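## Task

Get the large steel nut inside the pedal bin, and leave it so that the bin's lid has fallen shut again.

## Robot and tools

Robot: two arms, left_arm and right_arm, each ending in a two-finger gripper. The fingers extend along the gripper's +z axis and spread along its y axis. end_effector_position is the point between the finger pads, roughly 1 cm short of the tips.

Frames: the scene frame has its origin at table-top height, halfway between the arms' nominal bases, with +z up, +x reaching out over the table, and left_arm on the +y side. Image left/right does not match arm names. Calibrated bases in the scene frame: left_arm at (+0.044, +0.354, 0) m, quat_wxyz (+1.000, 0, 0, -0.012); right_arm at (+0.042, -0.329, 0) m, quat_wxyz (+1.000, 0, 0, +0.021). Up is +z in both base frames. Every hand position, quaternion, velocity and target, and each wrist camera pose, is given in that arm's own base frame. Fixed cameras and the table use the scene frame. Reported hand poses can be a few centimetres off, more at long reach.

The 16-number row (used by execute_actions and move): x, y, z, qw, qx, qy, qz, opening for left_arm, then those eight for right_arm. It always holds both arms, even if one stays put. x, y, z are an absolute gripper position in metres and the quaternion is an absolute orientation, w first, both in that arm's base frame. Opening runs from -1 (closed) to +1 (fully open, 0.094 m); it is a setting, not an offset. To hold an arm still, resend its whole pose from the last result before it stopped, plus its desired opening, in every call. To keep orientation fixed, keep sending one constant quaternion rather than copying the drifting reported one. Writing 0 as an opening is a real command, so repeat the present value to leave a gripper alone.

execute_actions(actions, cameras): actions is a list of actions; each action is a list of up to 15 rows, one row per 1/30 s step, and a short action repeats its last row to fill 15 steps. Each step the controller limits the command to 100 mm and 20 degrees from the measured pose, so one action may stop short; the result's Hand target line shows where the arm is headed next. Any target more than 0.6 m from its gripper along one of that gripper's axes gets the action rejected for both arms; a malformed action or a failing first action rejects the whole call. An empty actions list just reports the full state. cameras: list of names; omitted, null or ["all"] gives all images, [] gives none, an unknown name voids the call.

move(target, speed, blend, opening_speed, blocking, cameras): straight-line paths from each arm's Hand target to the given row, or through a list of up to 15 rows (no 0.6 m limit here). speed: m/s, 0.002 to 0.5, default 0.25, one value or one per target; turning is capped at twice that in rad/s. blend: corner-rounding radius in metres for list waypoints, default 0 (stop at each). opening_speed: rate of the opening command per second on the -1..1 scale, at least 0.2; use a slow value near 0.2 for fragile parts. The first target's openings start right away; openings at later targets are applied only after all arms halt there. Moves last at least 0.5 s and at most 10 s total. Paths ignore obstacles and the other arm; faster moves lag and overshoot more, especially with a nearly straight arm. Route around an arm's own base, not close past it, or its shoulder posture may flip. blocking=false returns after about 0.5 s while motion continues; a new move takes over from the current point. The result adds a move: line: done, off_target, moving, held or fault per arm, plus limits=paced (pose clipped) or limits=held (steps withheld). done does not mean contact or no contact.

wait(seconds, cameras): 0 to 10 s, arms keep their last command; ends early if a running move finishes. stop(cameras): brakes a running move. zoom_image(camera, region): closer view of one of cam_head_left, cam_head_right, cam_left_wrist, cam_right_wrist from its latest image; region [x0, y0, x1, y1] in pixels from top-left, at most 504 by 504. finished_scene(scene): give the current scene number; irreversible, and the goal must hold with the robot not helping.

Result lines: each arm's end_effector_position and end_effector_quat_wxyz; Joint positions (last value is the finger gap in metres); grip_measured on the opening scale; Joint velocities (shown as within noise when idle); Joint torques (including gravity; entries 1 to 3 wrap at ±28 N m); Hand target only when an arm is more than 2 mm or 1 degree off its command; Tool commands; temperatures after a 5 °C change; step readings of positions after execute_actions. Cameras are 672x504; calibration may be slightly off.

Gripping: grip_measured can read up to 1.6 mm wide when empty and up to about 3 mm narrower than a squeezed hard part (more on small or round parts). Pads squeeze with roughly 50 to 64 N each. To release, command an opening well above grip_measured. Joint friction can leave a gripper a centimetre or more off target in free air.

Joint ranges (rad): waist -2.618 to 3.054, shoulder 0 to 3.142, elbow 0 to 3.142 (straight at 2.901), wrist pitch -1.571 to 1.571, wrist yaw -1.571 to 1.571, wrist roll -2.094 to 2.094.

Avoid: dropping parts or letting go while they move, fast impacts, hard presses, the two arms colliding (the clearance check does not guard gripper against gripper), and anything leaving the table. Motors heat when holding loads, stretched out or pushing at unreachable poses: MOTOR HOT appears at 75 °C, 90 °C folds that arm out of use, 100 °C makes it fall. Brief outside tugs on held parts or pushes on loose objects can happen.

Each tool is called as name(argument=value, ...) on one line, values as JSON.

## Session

execute_actions(actions=[])

zoom_image(camera="cam_head_left", region=[230, 90, 450, 260])

Scene clock: 0.00 s.
left_arm: end_effector_position=(+0.4145, +0.0118, +0.1435) grip_measured=+1.000 end_effector_quat_wxyz=(+0.633, -0.030, +0.773, -0.003) | right_arm: end_effector_position=(+0.4025, +0.0283, +0.1147) grip_measured=+1.000 end_effector_quat_wxyz=(+0.608, -0.038, +0.792, +0.047)
Joint positions: left_arm=[0.021 1.512 0.422 0.892 -0.013 -0.047 0.094] | right_arm=[0.025 1.552 0.372 0.919 -0.096 0.003 0.094]
Joint velocities: within noise
Joint torques (N m): no reading
Motor temperatures (°C): left_arm=[22 23 23 21 23 21 22] | right_arm=[21 21 23 21 19 22 23]
Heat: left arm: 23 °C; right arm: 23 °C.
Hand target: left_arm +0.4154, +0.0119, +0.1469; +0.636, -0.030, +0.771, -0.003 | right_arm +0.4049, +0.0285, +0.1224; +0.616, -0.039, +0.785, +0.047
Tool commands: left_gripper/opening=+1.0 right_gripper/opening=+1.0
camera_calibration:
cam_left_wrist: T_world_to_cam=[[0.0474933, -0.995868, 0.0774036, -0.0218225], [-0.488682, -0.0907495, -0.867729, 0.364576], [0.871168, 0.00338564, -0.490973, -0.184723], [0, 0, 0, 1]] pos_world=[0.340123, 0.0119782, 0.227349]
cam_right_wrist: T_world_to_cam=[[0.0828545, -0.996546, -0.00564978, -0.0100255], [-0.533101, -0.0395316, -0.845128, 0.350445], [0.841985, 0.0730346, -0.534535, -0.17352], [0, 0, 0, 1]] pos_world=[0.333754, 0.0165357, 0.203362]

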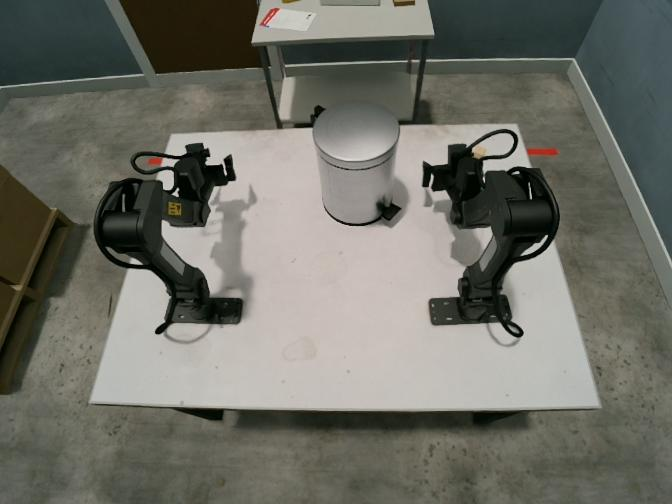

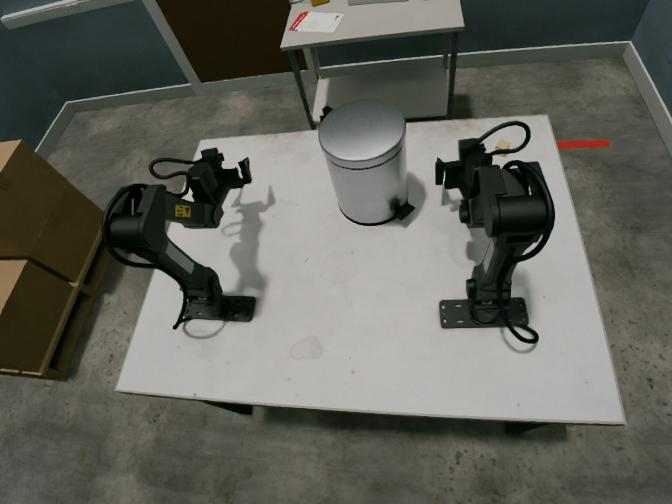

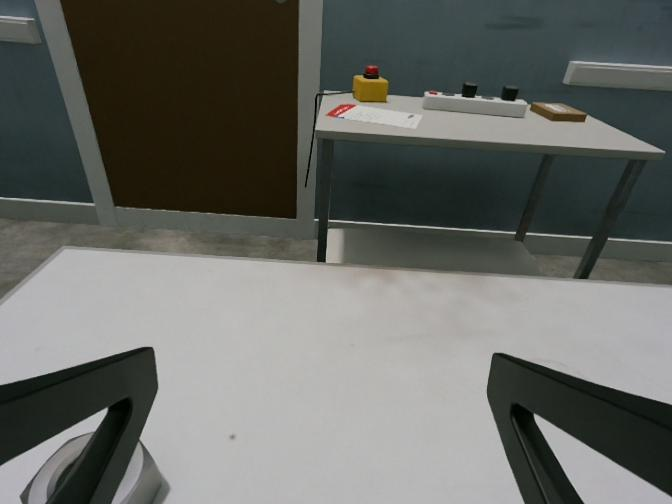

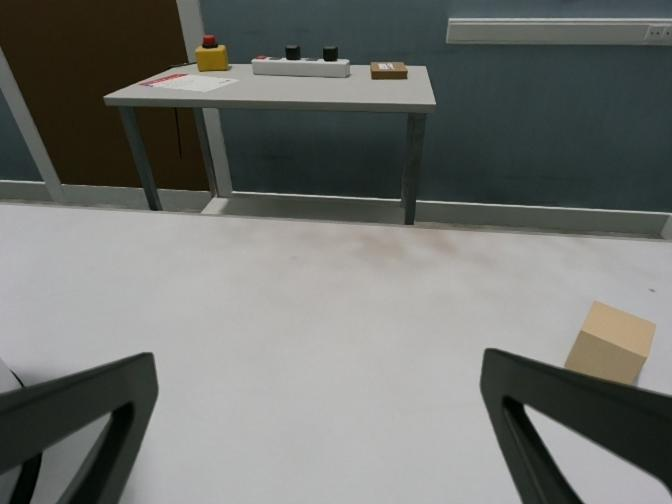

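Scaled by 2.291.

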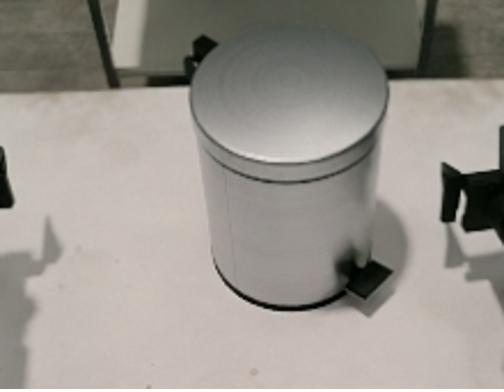

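move(target=[0.34,0.12,0.20,0.383,0,0.924,0,1,0.205,0.11,0.14,0.36,-0.316,0.868,0.131,-1])

zoom_image(camera="cam_left_wrist", region=[200, 120, 480, 400])

Scene clock: 11.07 s.
left_arm: end_effector_position=(+0.3373, +0.1192, +0.1923) grip_measured=+1.000 end_effector_quat_wxyz=(+0.379, -0.005, +0.925, +0.002) | right_arm: end_effector_position=(+0.2023, +0.1087, +0.1263) grip_measured=-0.996 end_effector_quat_wxyz=(+0.344, -0.311, +0.876, +0.134)
Joint positions: left_arm=[0.502 1.281 1.044 -0.619 0.337 0.365 0.094] | right_arm=[0.248 0.694 0.542 -0.719 -0.313 -0.32 0]
Joint torques (N m): left_arm=[0.34 -4.04 8.9 1.3 0.29 0.11] | right_arm=[0.4 -0.92 7.98 1.3 -0.13 -0.05]
Hand target: left_arm +0.3399, +0.1200, +0.2001; +0.383, +0.000, +0.924, +0.000 | right_arm +0.2050, +0.1101, +0.1398; +0.360, -0.316, +0.868, +0.131
Off the commanded pose: left_arm 0.008 m, 1 deg | right_arm 0.014 m, 2 deg.
move: off_target (right_arm)
camera_calibration:
cam_left_wrist: T_world_to_cam=[[0.0343938, -0.999101, 0.0248026, 0.099926], [-0.894516, -0.0418424, -0.445074, 0.428717], [0.445711, -0.00687854, -0.89515, 0.128577], [0, 0, 0, 1]]
cam_right_wrist: T_world_to_cam=[[0.623319, -0.781792, 0.0166012, -0.0487401], [-0.698538, -0.566231, -0.437524, 0.295928], [0.351453, 0.26112, -0.899054, 0.120205], [0, 0, 0, 1]]

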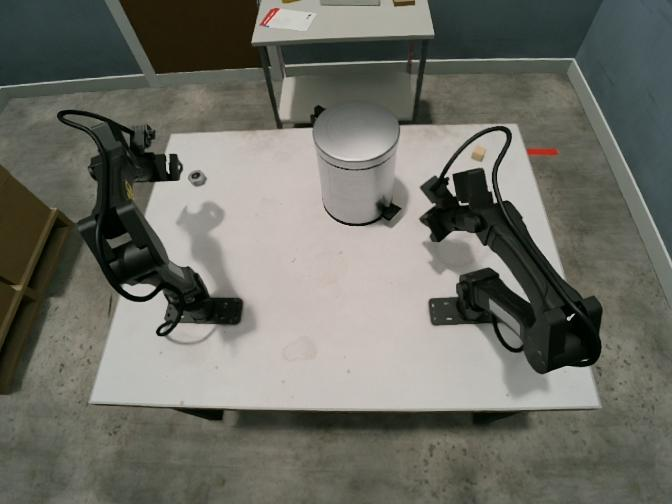

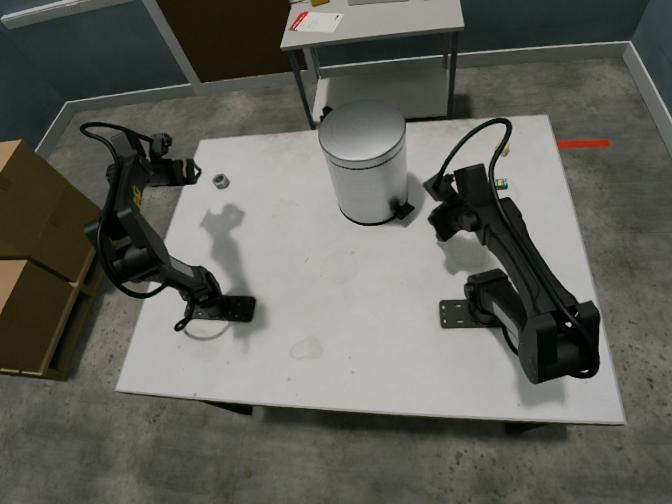

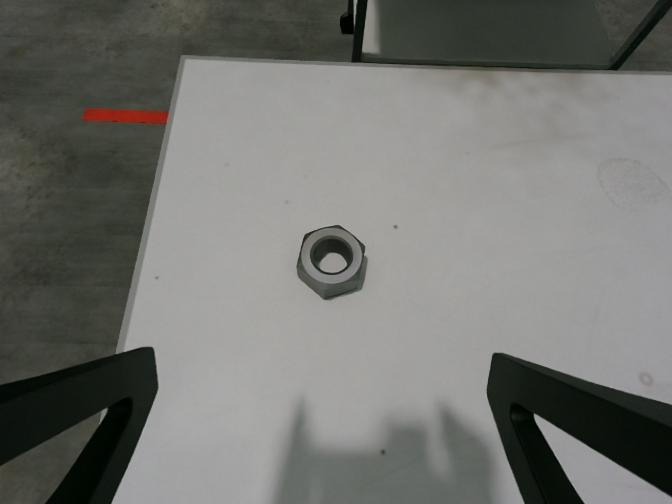

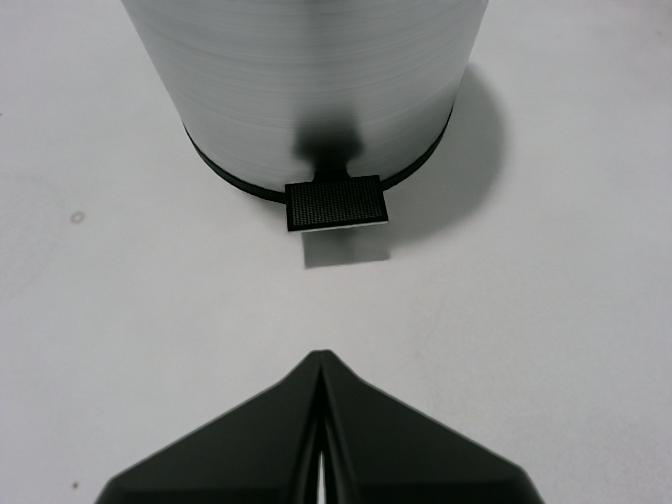

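Scaled by 1.800.

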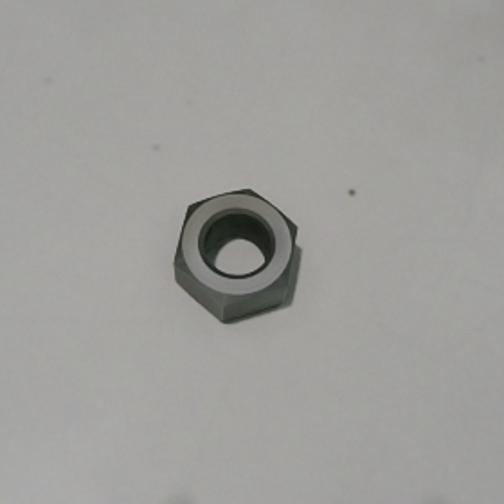

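move(target=[0.446,0.119,0.075,0.1299,0.0950,0.9868,-0.0125,0.8,0.292,0.171,0.1,0.36,-0.316,0.868,0.131,-1], speed=0.2, cameras=["cam_left_wrist","cam_right_wrist"])

zoom_image(camera="cam_left_wrist", region=[200, 200, 460, 460])

Scene clock: 34.90 s.
left_arm: end_effector_position=(+0.4428, +0.1201, +0.0755) grip_measured=+0.802 end_effector_quat_wxyz=(+0.133, +0.088, +0.987, -0.011) | right_arm: end_effector_position=(+0.2821, +0.1654, +0.0877) grip_measured=-0.996 end_effector_quat_wxyz=(+0.342, -0.317, +0.875, +0.130)
Joint positions: left_arm=[0.311 2.085 1.715 -0.962 0.124 0.474 0.085] | right_arm=[0.421 1.218 0.589 -0.215 -0.196 -0.199 0]
Joint torques (N m): left_arm=[-0.43 -10.21 7.91 0.62 0.09 0.11] | right_arm=[0.43 -3.26 7.62 1.57 -0.05 0.07]
Hand target: left_arm +0.4460, +0.1189, +0.0749; +0.130, +0.095, +0.987, -0.012 | right_arm +0.2913, +0.1707, +0.1002; +0.360, -0.316, +0.868, +0.131
Off the commanded pose: left_arm 0.003 m, 1 deg | right_arm 0.017 m, 2 deg.
move: off_target (right_arm)
camera_calibration:
cam_left_wrist: T_world_to_cam=[[-0.145438, -0.989323, 0.00935334, 0.179655], [-0.988187, 0.14572, 0.0474685, 0.452911], [-0.0483246, -0.00233913, -0.998829, 0.203015], [0, 0, 0, 1]]
cam_right_wrist: T_world_to_cam=[[0.630021, -0.776126, 0.0264783, -0.057261], [-0.693305, -0.577498, -0.431073, 0.366707], [0.349858, 0.253228, -0.901928, 0.0446202], [0, 0, 0, 1]]
Images, in order: cam_left_wrist, cam_right_wrist.

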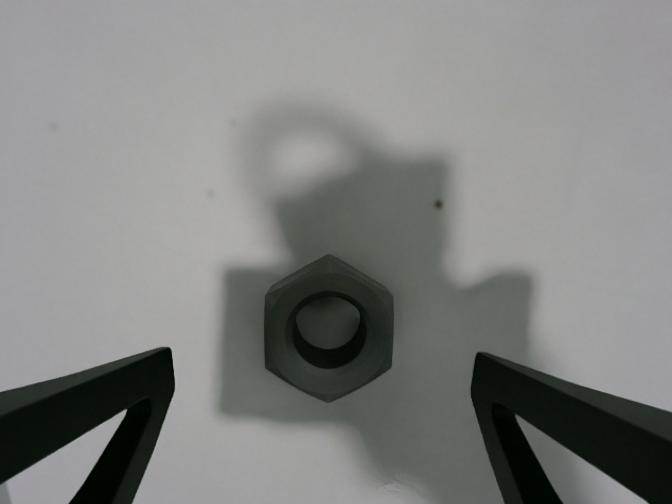

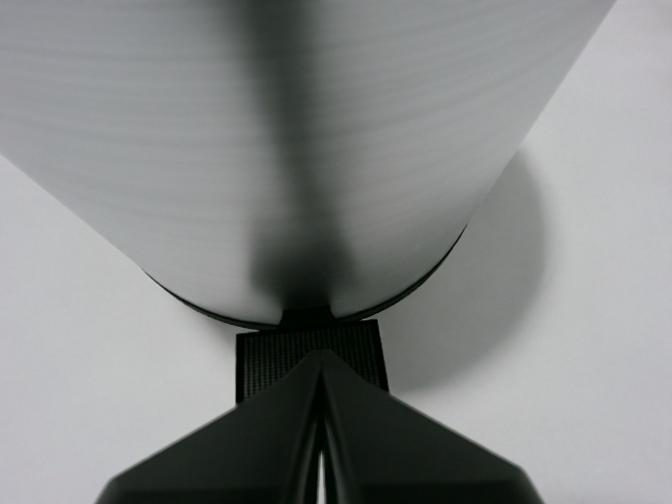

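Scaled by 1.938.

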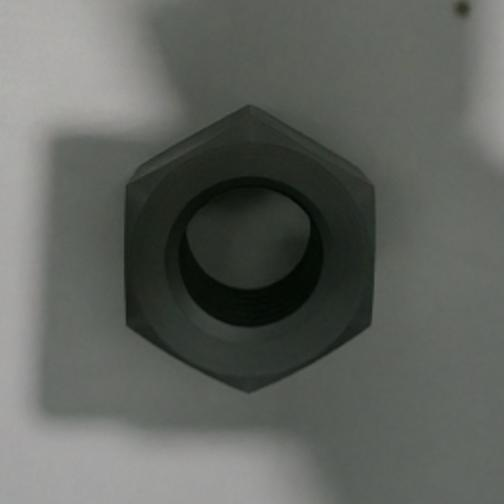

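move(target=[[0.444,0.1185,0.018,0.1299,0.0950,0.9868,-0.0125,0.8,0.297,0.176,0.093,0.36,-0.316,0.868,0.131,-1]], speed=0.12, cameras=["cam_left_wrist","cam_right_wrist"])

Scene clock: 43.13 s.
left_arm: end_effector_position=(+0.4436, +0.1205, +0.0262) grip_measured=+0.802 end_effector_quat_wxyz=(+0.133, +0.089, +0.987, -0.011) | right_arm: end_effector_position=(+0.2877, +0.1705, +0.0820) grip_measured=-0.996 end_effector_quat_wxyz=(+0.343, -0.317, +0.875, +0.130)
Joint positions: left_arm=[0.311 2.132 1.587 -0.788 0.123 0.475 0.085] | right_arm=[0.432 1.261 0.589 -0.166 -0.188 -0.191 0]
Joint torques (N m): left_arm=[-0.43 -10.66 4.86 0.92 0.08 0.11] | right_arm=[0.49 -3.51 7.38 1.55 -0.04 0.07]
Hand target: left_arm +0.4439, +0.1184, +0.0180; +0.130, +0.095, +0.987, -0.013 | right_arm +0.2965, +0.1757, +0.0933; +0.360, -0.316, +0.868, +0.131
Off the commanded pose: left_arm 0.008 m, 1 deg | right_arm 0.015 m, 2 deg.
move: off_target (right_arm)
camera_calibration:
cam_left_wrist: T_world_to_cam=[[-0.145979, -0.989248, 0.00882269, 0.180863], [-0.988061, 0.146236, 0.0484739, 0.455823], [-0.0492429, -0.00164118, -0.998785, 0.154103], [0, 0, 0, 1]]
cam_right_wrist: T_world_to_cam=[[0.62981, -0.776262, 0.0275124, -0.0566948], [-0.692044, -0.57686, -0.433945, 0.370802], [0.352726, 0.254263, -0.900519, 0.0351201], [0, 0, 0, 1]]
Images, in order: cam_left_wrist, cam_right_wrist.

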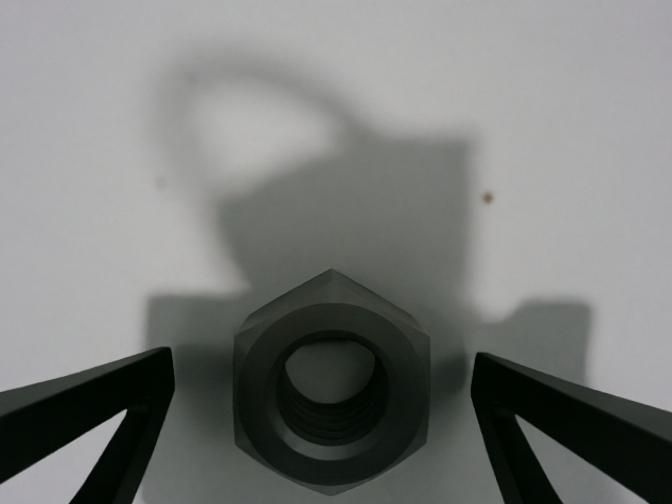

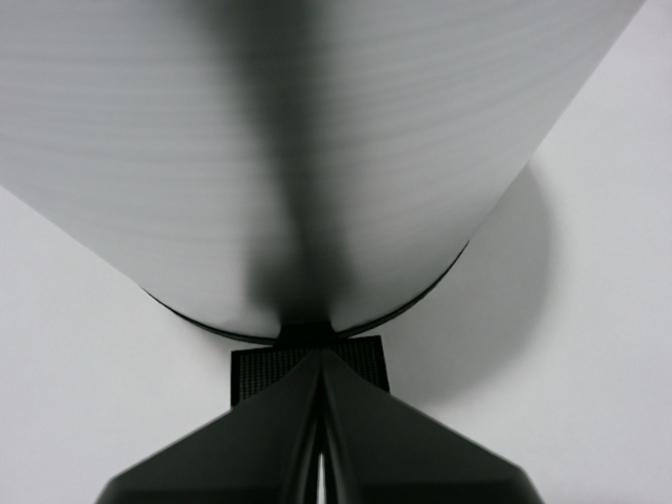

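move(target=[[0.434,0.118,0.021,0.1299,0.0950,0.9868,-0.0125,0.8,0.297,0.176,0.093,0.36,-0.316,0.868,0.131,-1],[0.435,0.118,0.017,0.1299,0.0950,0.9868,-0.0125,-0.3,0.297,0.176,0.093,0.36,-0.316,0.868,0.131,-1]], speed=0.1, opening_speed=0.5, cameras=["cam_left_wrist"])

Scene clock: 52.50 s.
left_arm: end_effector_position=(+0.4424, +0.1213, +0.0222) grip_measured=-0.044 end_effector_quat_wxyz=(+0.138, +0.093, +0.986, -0.005) | right_arm: end_effector_position=(+0.2878, +0.1705, +0.0820) grip_measured=-0.996 end_effector_quat_wxyz=(+0.343, -0.317, +0.874, +0.130)
Joint positions: left_arm=[0.311 2.122 1.551 -0.748 0.116 0.484 0.045] | right_arm=[0.432 1.261 0.589 -0.166 -0.188 -0.191 0]
Joint torques (N m): left_arm=[0.05 -12.3 3.7 0.78 0.17 0.09] | right_arm=[0.49 -3.52 7.32 1.55 -0.05 0.06]
Hand target: left_arm +0.4351, +0.1180, +0.0171; +0.130, +0.095, +0.987, -0.012 | right_arm +0.2965, +0.1757, +0.0932; +0.360, -0.316, +0.868, +0.131
Off the commanded pose: left_arm 0.010 m, 1 deg | right_arm 0.015 m, 2 deg.
move: off_target (right_arm)
camera_calibration:
cam_left_wrist: T_world_to_cam=[[-0.152344, -0.988311, -0.00567096, 0.184615], [-0.987616, 0.152014, 0.0387993, 0.453989], [-0.0374838, 0.0115116, -0.999231, 0.143275], [0, 0, 0, 1]]
Images, in order: cam_left_wrist.

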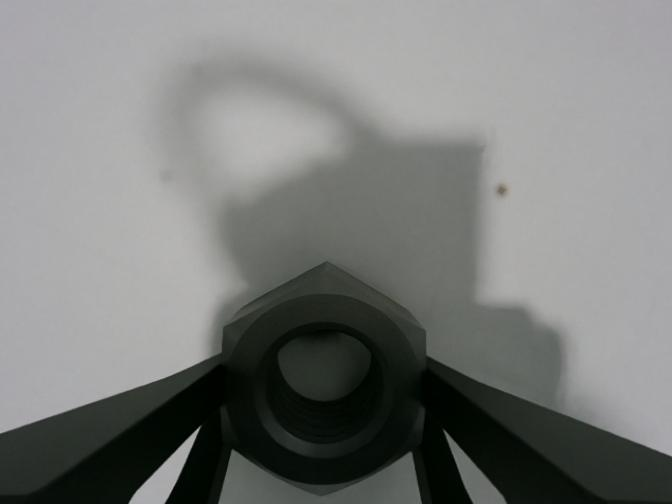

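move(target=[[0.42,0.112,0.10,0.1299,0.0950,0.9868,-0.0125,-0.3,0.292,0.172,0.075,0.36,-0.316,0.868,0.131,-1],[0.32,0.02,0.33,0.25,0.27,0.91,-0.1,-0.3,0.285,0.167,0.008,0.36,-0.316,0.868,0.131,-1],[0.25,-0.22,0.37,0.347,0.391,0.837,-0.162,-0.3,0.285,0.167,0.008,0.36,-0.316,0.868,0.131,-1]], speed=[0.12,0.2,0.2], blend=[0.02,0.04,0])

Scene clock: 65.07 s.
left_arm: end_effector_position=(+0.2477, -0.2155, +0.3599) grip_measured=-0.044 end_effector_quat_wxyz=(+0.322, +0.394, +0.847, -0.153) | right_arm: end_effector_position=(+0.2971, +0.1766, +0.0310) grip_measured=-0.996 end_effector_quat_wxyz=(+0.398, -0.317, +0.849, +0.141)
Joint positions: left_arm=[-0.629 1.406 1.888 -1.338 0.166 0.181 0.045] | right_arm=[0.428 1.466 0.379 0.369 -0.206 -0.193 0]
Joint torques (N m): left_arm=[-0.55 -6.02 4.46 1.96 0.1 -0.09] | right_arm=[-0.28 -2.74 2.95 1.13 0.04 -0.04]
Hand target: left_arm +0.2497, -0.2197, +0.3702; +0.347, +0.391, +0.837, -0.162 | right_arm +0.2842, +0.1669, +0.0092; +0.360, -0.316, +0.868, +0.131
Off the commanded pose: left_arm 0.011 m, 3 deg | right_arm 0.028 m, 5 deg.
move: off_target (left_arm, right_arm)
camera_calibration:
cam_left_wrist: T_world_to_cam=[[-0.750698, -0.659988, 0.0294798, 0.0302779], [-0.613383, 0.679723, -0.402167, 0.479569], [0.245388, -0.319989, -0.915091, 0.305477], [0, 0, 0, 1]]
cam_right_wrist: T_world_to_cam=[[0.633526, -0.772262, 0.0475027, -0.0588979], [-0.635283, -0.554236, -0.537808, 0.341097], [0.441657, 0.310538, -0.841728, -0.0538681], [0, 0, 0, 1]]

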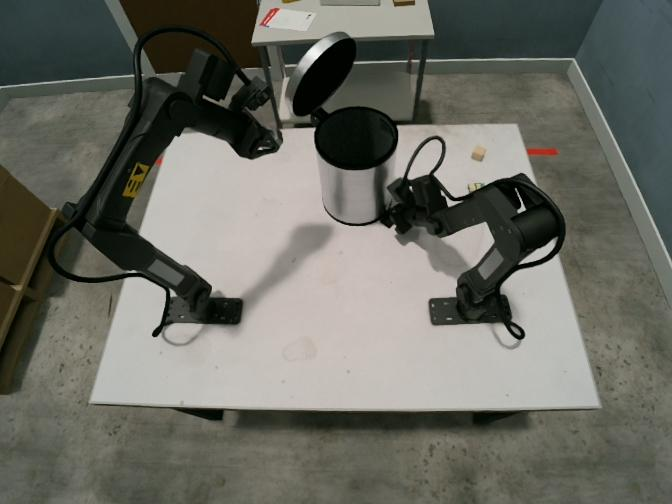

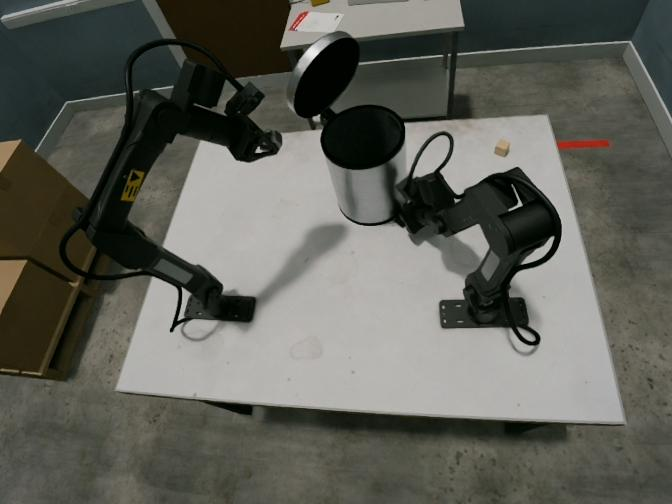

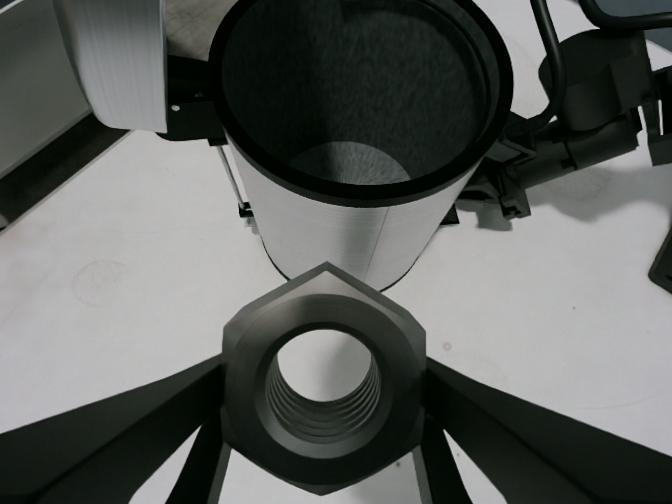

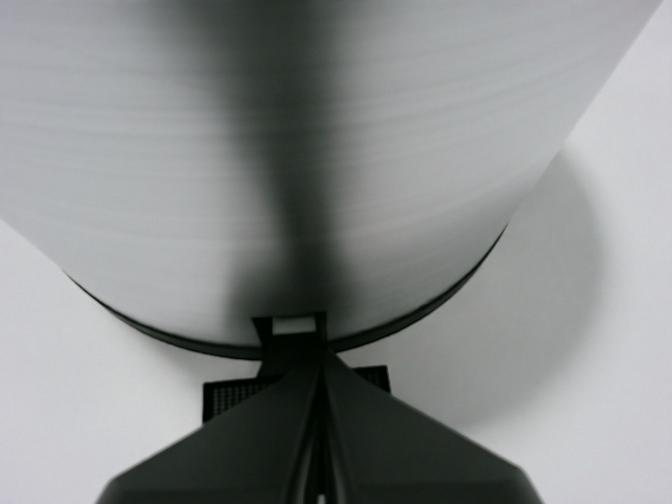

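move(target=[[0.354,-0.415,0.36,0.347,0.391,0.837,-0.162,-0.3,0.285,0.167,0.008,0.36,-0.316,0.868,0.131,-1],[0.359,-0.42,0.262,0.347,0.391,0.837,-0.162,-0.3,0.285,0.167,0.008,0.36,-0.316,0.868,0.131,-1]], speed=[0.2,0.12], cameras=["cam_head_left","cam_left_wrist"])

Scene clock: 74.57 s.
left_arm: end_effector_position=(+0.3594, -0.4147, +0.2345) grip_measured=-0.044 end_effector_quat_wxyz=(+0.312, +0.395, +0.852, -0.144) | right_arm: end_effector_position=(+0.2972, +0.1766, +0.0311) grip_measured=-0.996 end_effector_quat_wxyz=(+0.398, -0.317, +0.849, +0.141)
Joint positions: left_arm=[-0.856 2.075 2.135 -0.929 0.007 0.01 0.045] | right_arm=[0.428 1.466 0.378 0.371 -0.206 -0.193 0]
Joint torques (N m): left_arm=[-0.61 -16.09 5.71 1.93 0.01 -0.01] | right_arm=[-0.27 -2.8 2.92 1.12 0.03 -0.03]
Hand target: left_arm +0.3584, -0.4191, +0.2620; +0.346, +0.391, +0.837, -0.162 | right_arm +0.2841, +0.1668, +0.0092; +0.360, -0.316, +0.868, +0.131
Off the commanded pose: left_arm 0.028 m, 5 deg | right_arm 0.028 m, 5 deg.
elbow stopped short (left arm): the move would have taken joint 3 (elbow) straighter than the controller allows.
move: off_target (left_arm, right_arm)
camera_calibration:
cam_left_wrist: T_world_to_cam=[[-0.746685, -0.664818, 0.0218735, -0.0152841], [-0.622314, 0.686578, -0.375946, 0.632935], [0.234918, -0.294326, -0.926383, 0.116716], [0, 0, 0, 1]]
Images, in order: cam_head_left, cam_left_wrist.

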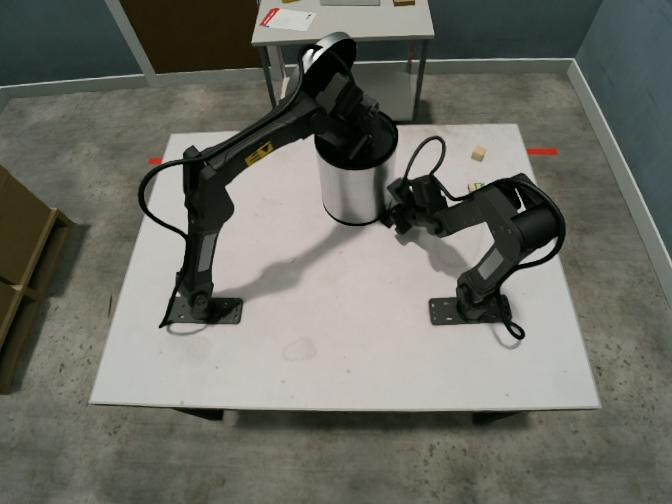

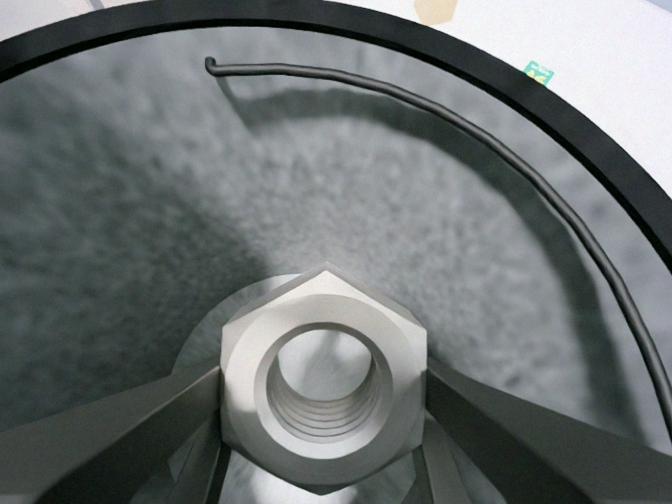

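move(target=[[0.359,-0.42,0.262,0.347,0.391,0.837,-0.162,0.4,0.285,0.167,0.008,0.36,-0.316,0.868,0.131,-1]], cameras=["cam_left_wrist"])

move(target=[[0.345,-0.405,0.36,0.347,0.391,0.837,-0.162,0.4,0.285,0.167,0.008,0.36,-0.316,0.868,0.131,-1],[0.24,-0.18,0.37,0.347,0.391,0.837,-0.162,0.4,0.285,0.167,0.008,0.36,-0.316,0.868,0.131,-1],[0.24,-0.18,0.37,0.347,0.391,0.837,-0.162,0.4,0.289,0.173,0.09,0.36,-0.316,0.868,0.131,-1],[0.24,-0.18,0.37,0.347,0.391,0.837,-0.162,0.4,0.26,0.145,0.12,0.36,-0.316,0.868,0.131,-1]], speed=[0.2,0.25,0.06,0.15], blend=[0.02,0,0.01,0])

Scene clock: 81.70 s.
Motor temperatures (°C): left_arm=[22 27 24 26 23 21 23] | right_arm=[21 21 24 24 19 22 23]
Off the commanded pose: left_arm 0.018 m, 3 deg | right_arm 0.028 m, 5 deg.
move: off_target (left_arm, right_arm)
camera_calibration:
cam_left_wrist: T_world_to_cam=[[-0.747283, -0.664129, 0.022391, -0.0151874], [-0.611654, 0.674286, -0.413784, 0.641608], [0.259708, -0.322909, -0.910099, 0.0989779], [0, 0, 0, 1]]
Images, in order: cam_left_wrist.

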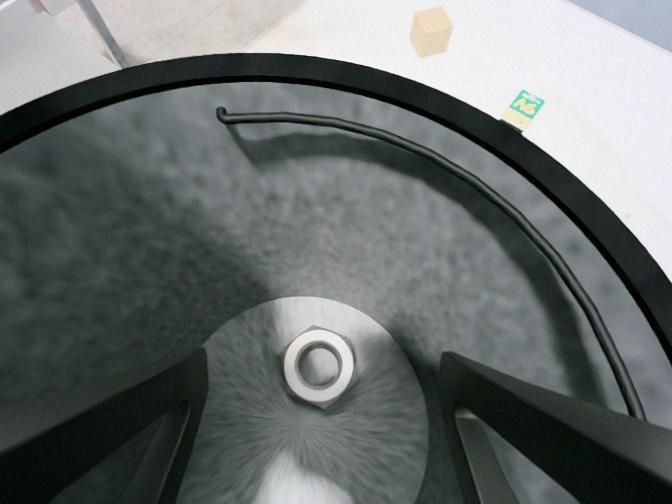

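Scene clock: 85.87 s.
left_arm: end_effector_position=(+0.2433, -0.1817, +0.3760) grip_measured=+0.397 end_effector_quat_wxyz=(+0.359, +0.388, +0.834, -0.160) | right_arm: end_effector_position=(+0.2554, +0.1423, +0.1058) grip_measured=-0.996 end_effector_quat_wxyz=(+0.345, -0.314, +0.876, +0.126)
Joint positions: left_arm=[-0.494 1.304 1.838 -1.33 0.258 0.27 0.066] | right_arm=[0.372 1.018 0.559 -0.386 -0.219 -0.233 0]
Joint torques (N m): left_arm=[0.5 -3.51 3.9 1.4 0.23 0.11] | right_arm=[-0.32 -3.15 7.79 1.33 -0.24 -0.06]
Hand target: left_arm +0.2400, -0.1801, +0.3701; +0.347, +0.391, +0.837, -0.162 | right_arm +0.2599, +0.1450, +0.1198; +0.360, -0.316, +0.868, +0.131
Off the commanded pose: left_arm 0.007 m, 1 deg | right_arm 0.015 m, 2 deg.
move: off_target (right_arm)
camera_calibration:
cam_left_wrist: T_world_to_cam=[[-0.746714, -0.664974, 0.0150898, 0.0523797], [-0.591663, 0.653684, -0.471839, 0.476549], [0.303897, -0.361257, -0.881555, 0.297808], [0, 0, 0, 1]]
cam_right_wrist: T_world_to_cam=[[0.622652, -0.781828, 0.0324021, -0.0567536], [-0.695848, -0.572166, -0.434076, 0.342873], [0.357912, 0.247731, -0.900294, 0.074709], [0, 0, 0, 1]]

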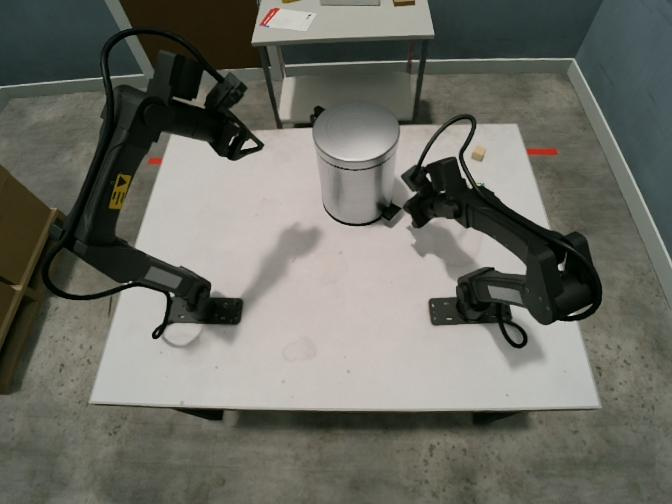

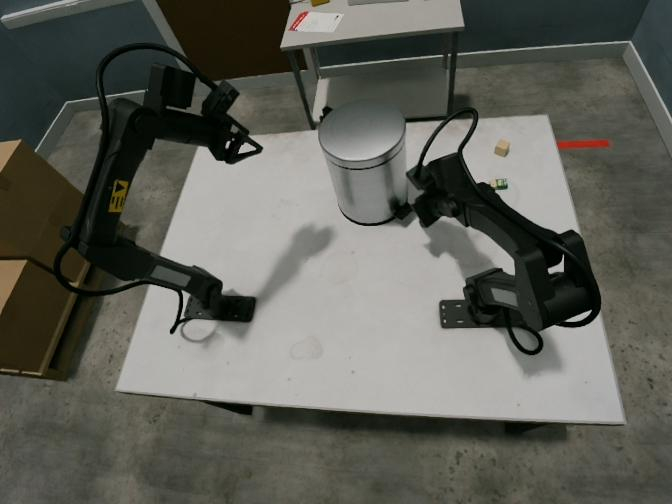

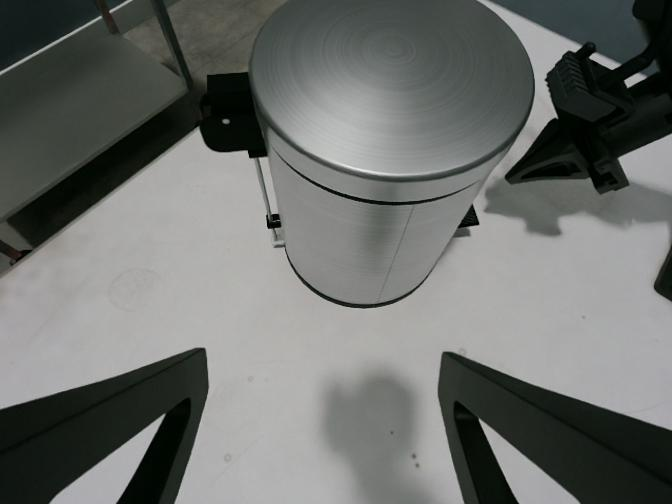

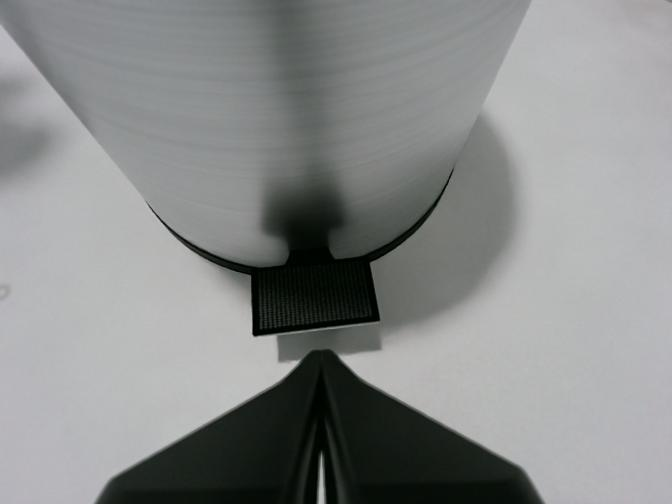

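finished_scene(scene=3)

The scene is finished: the task was done.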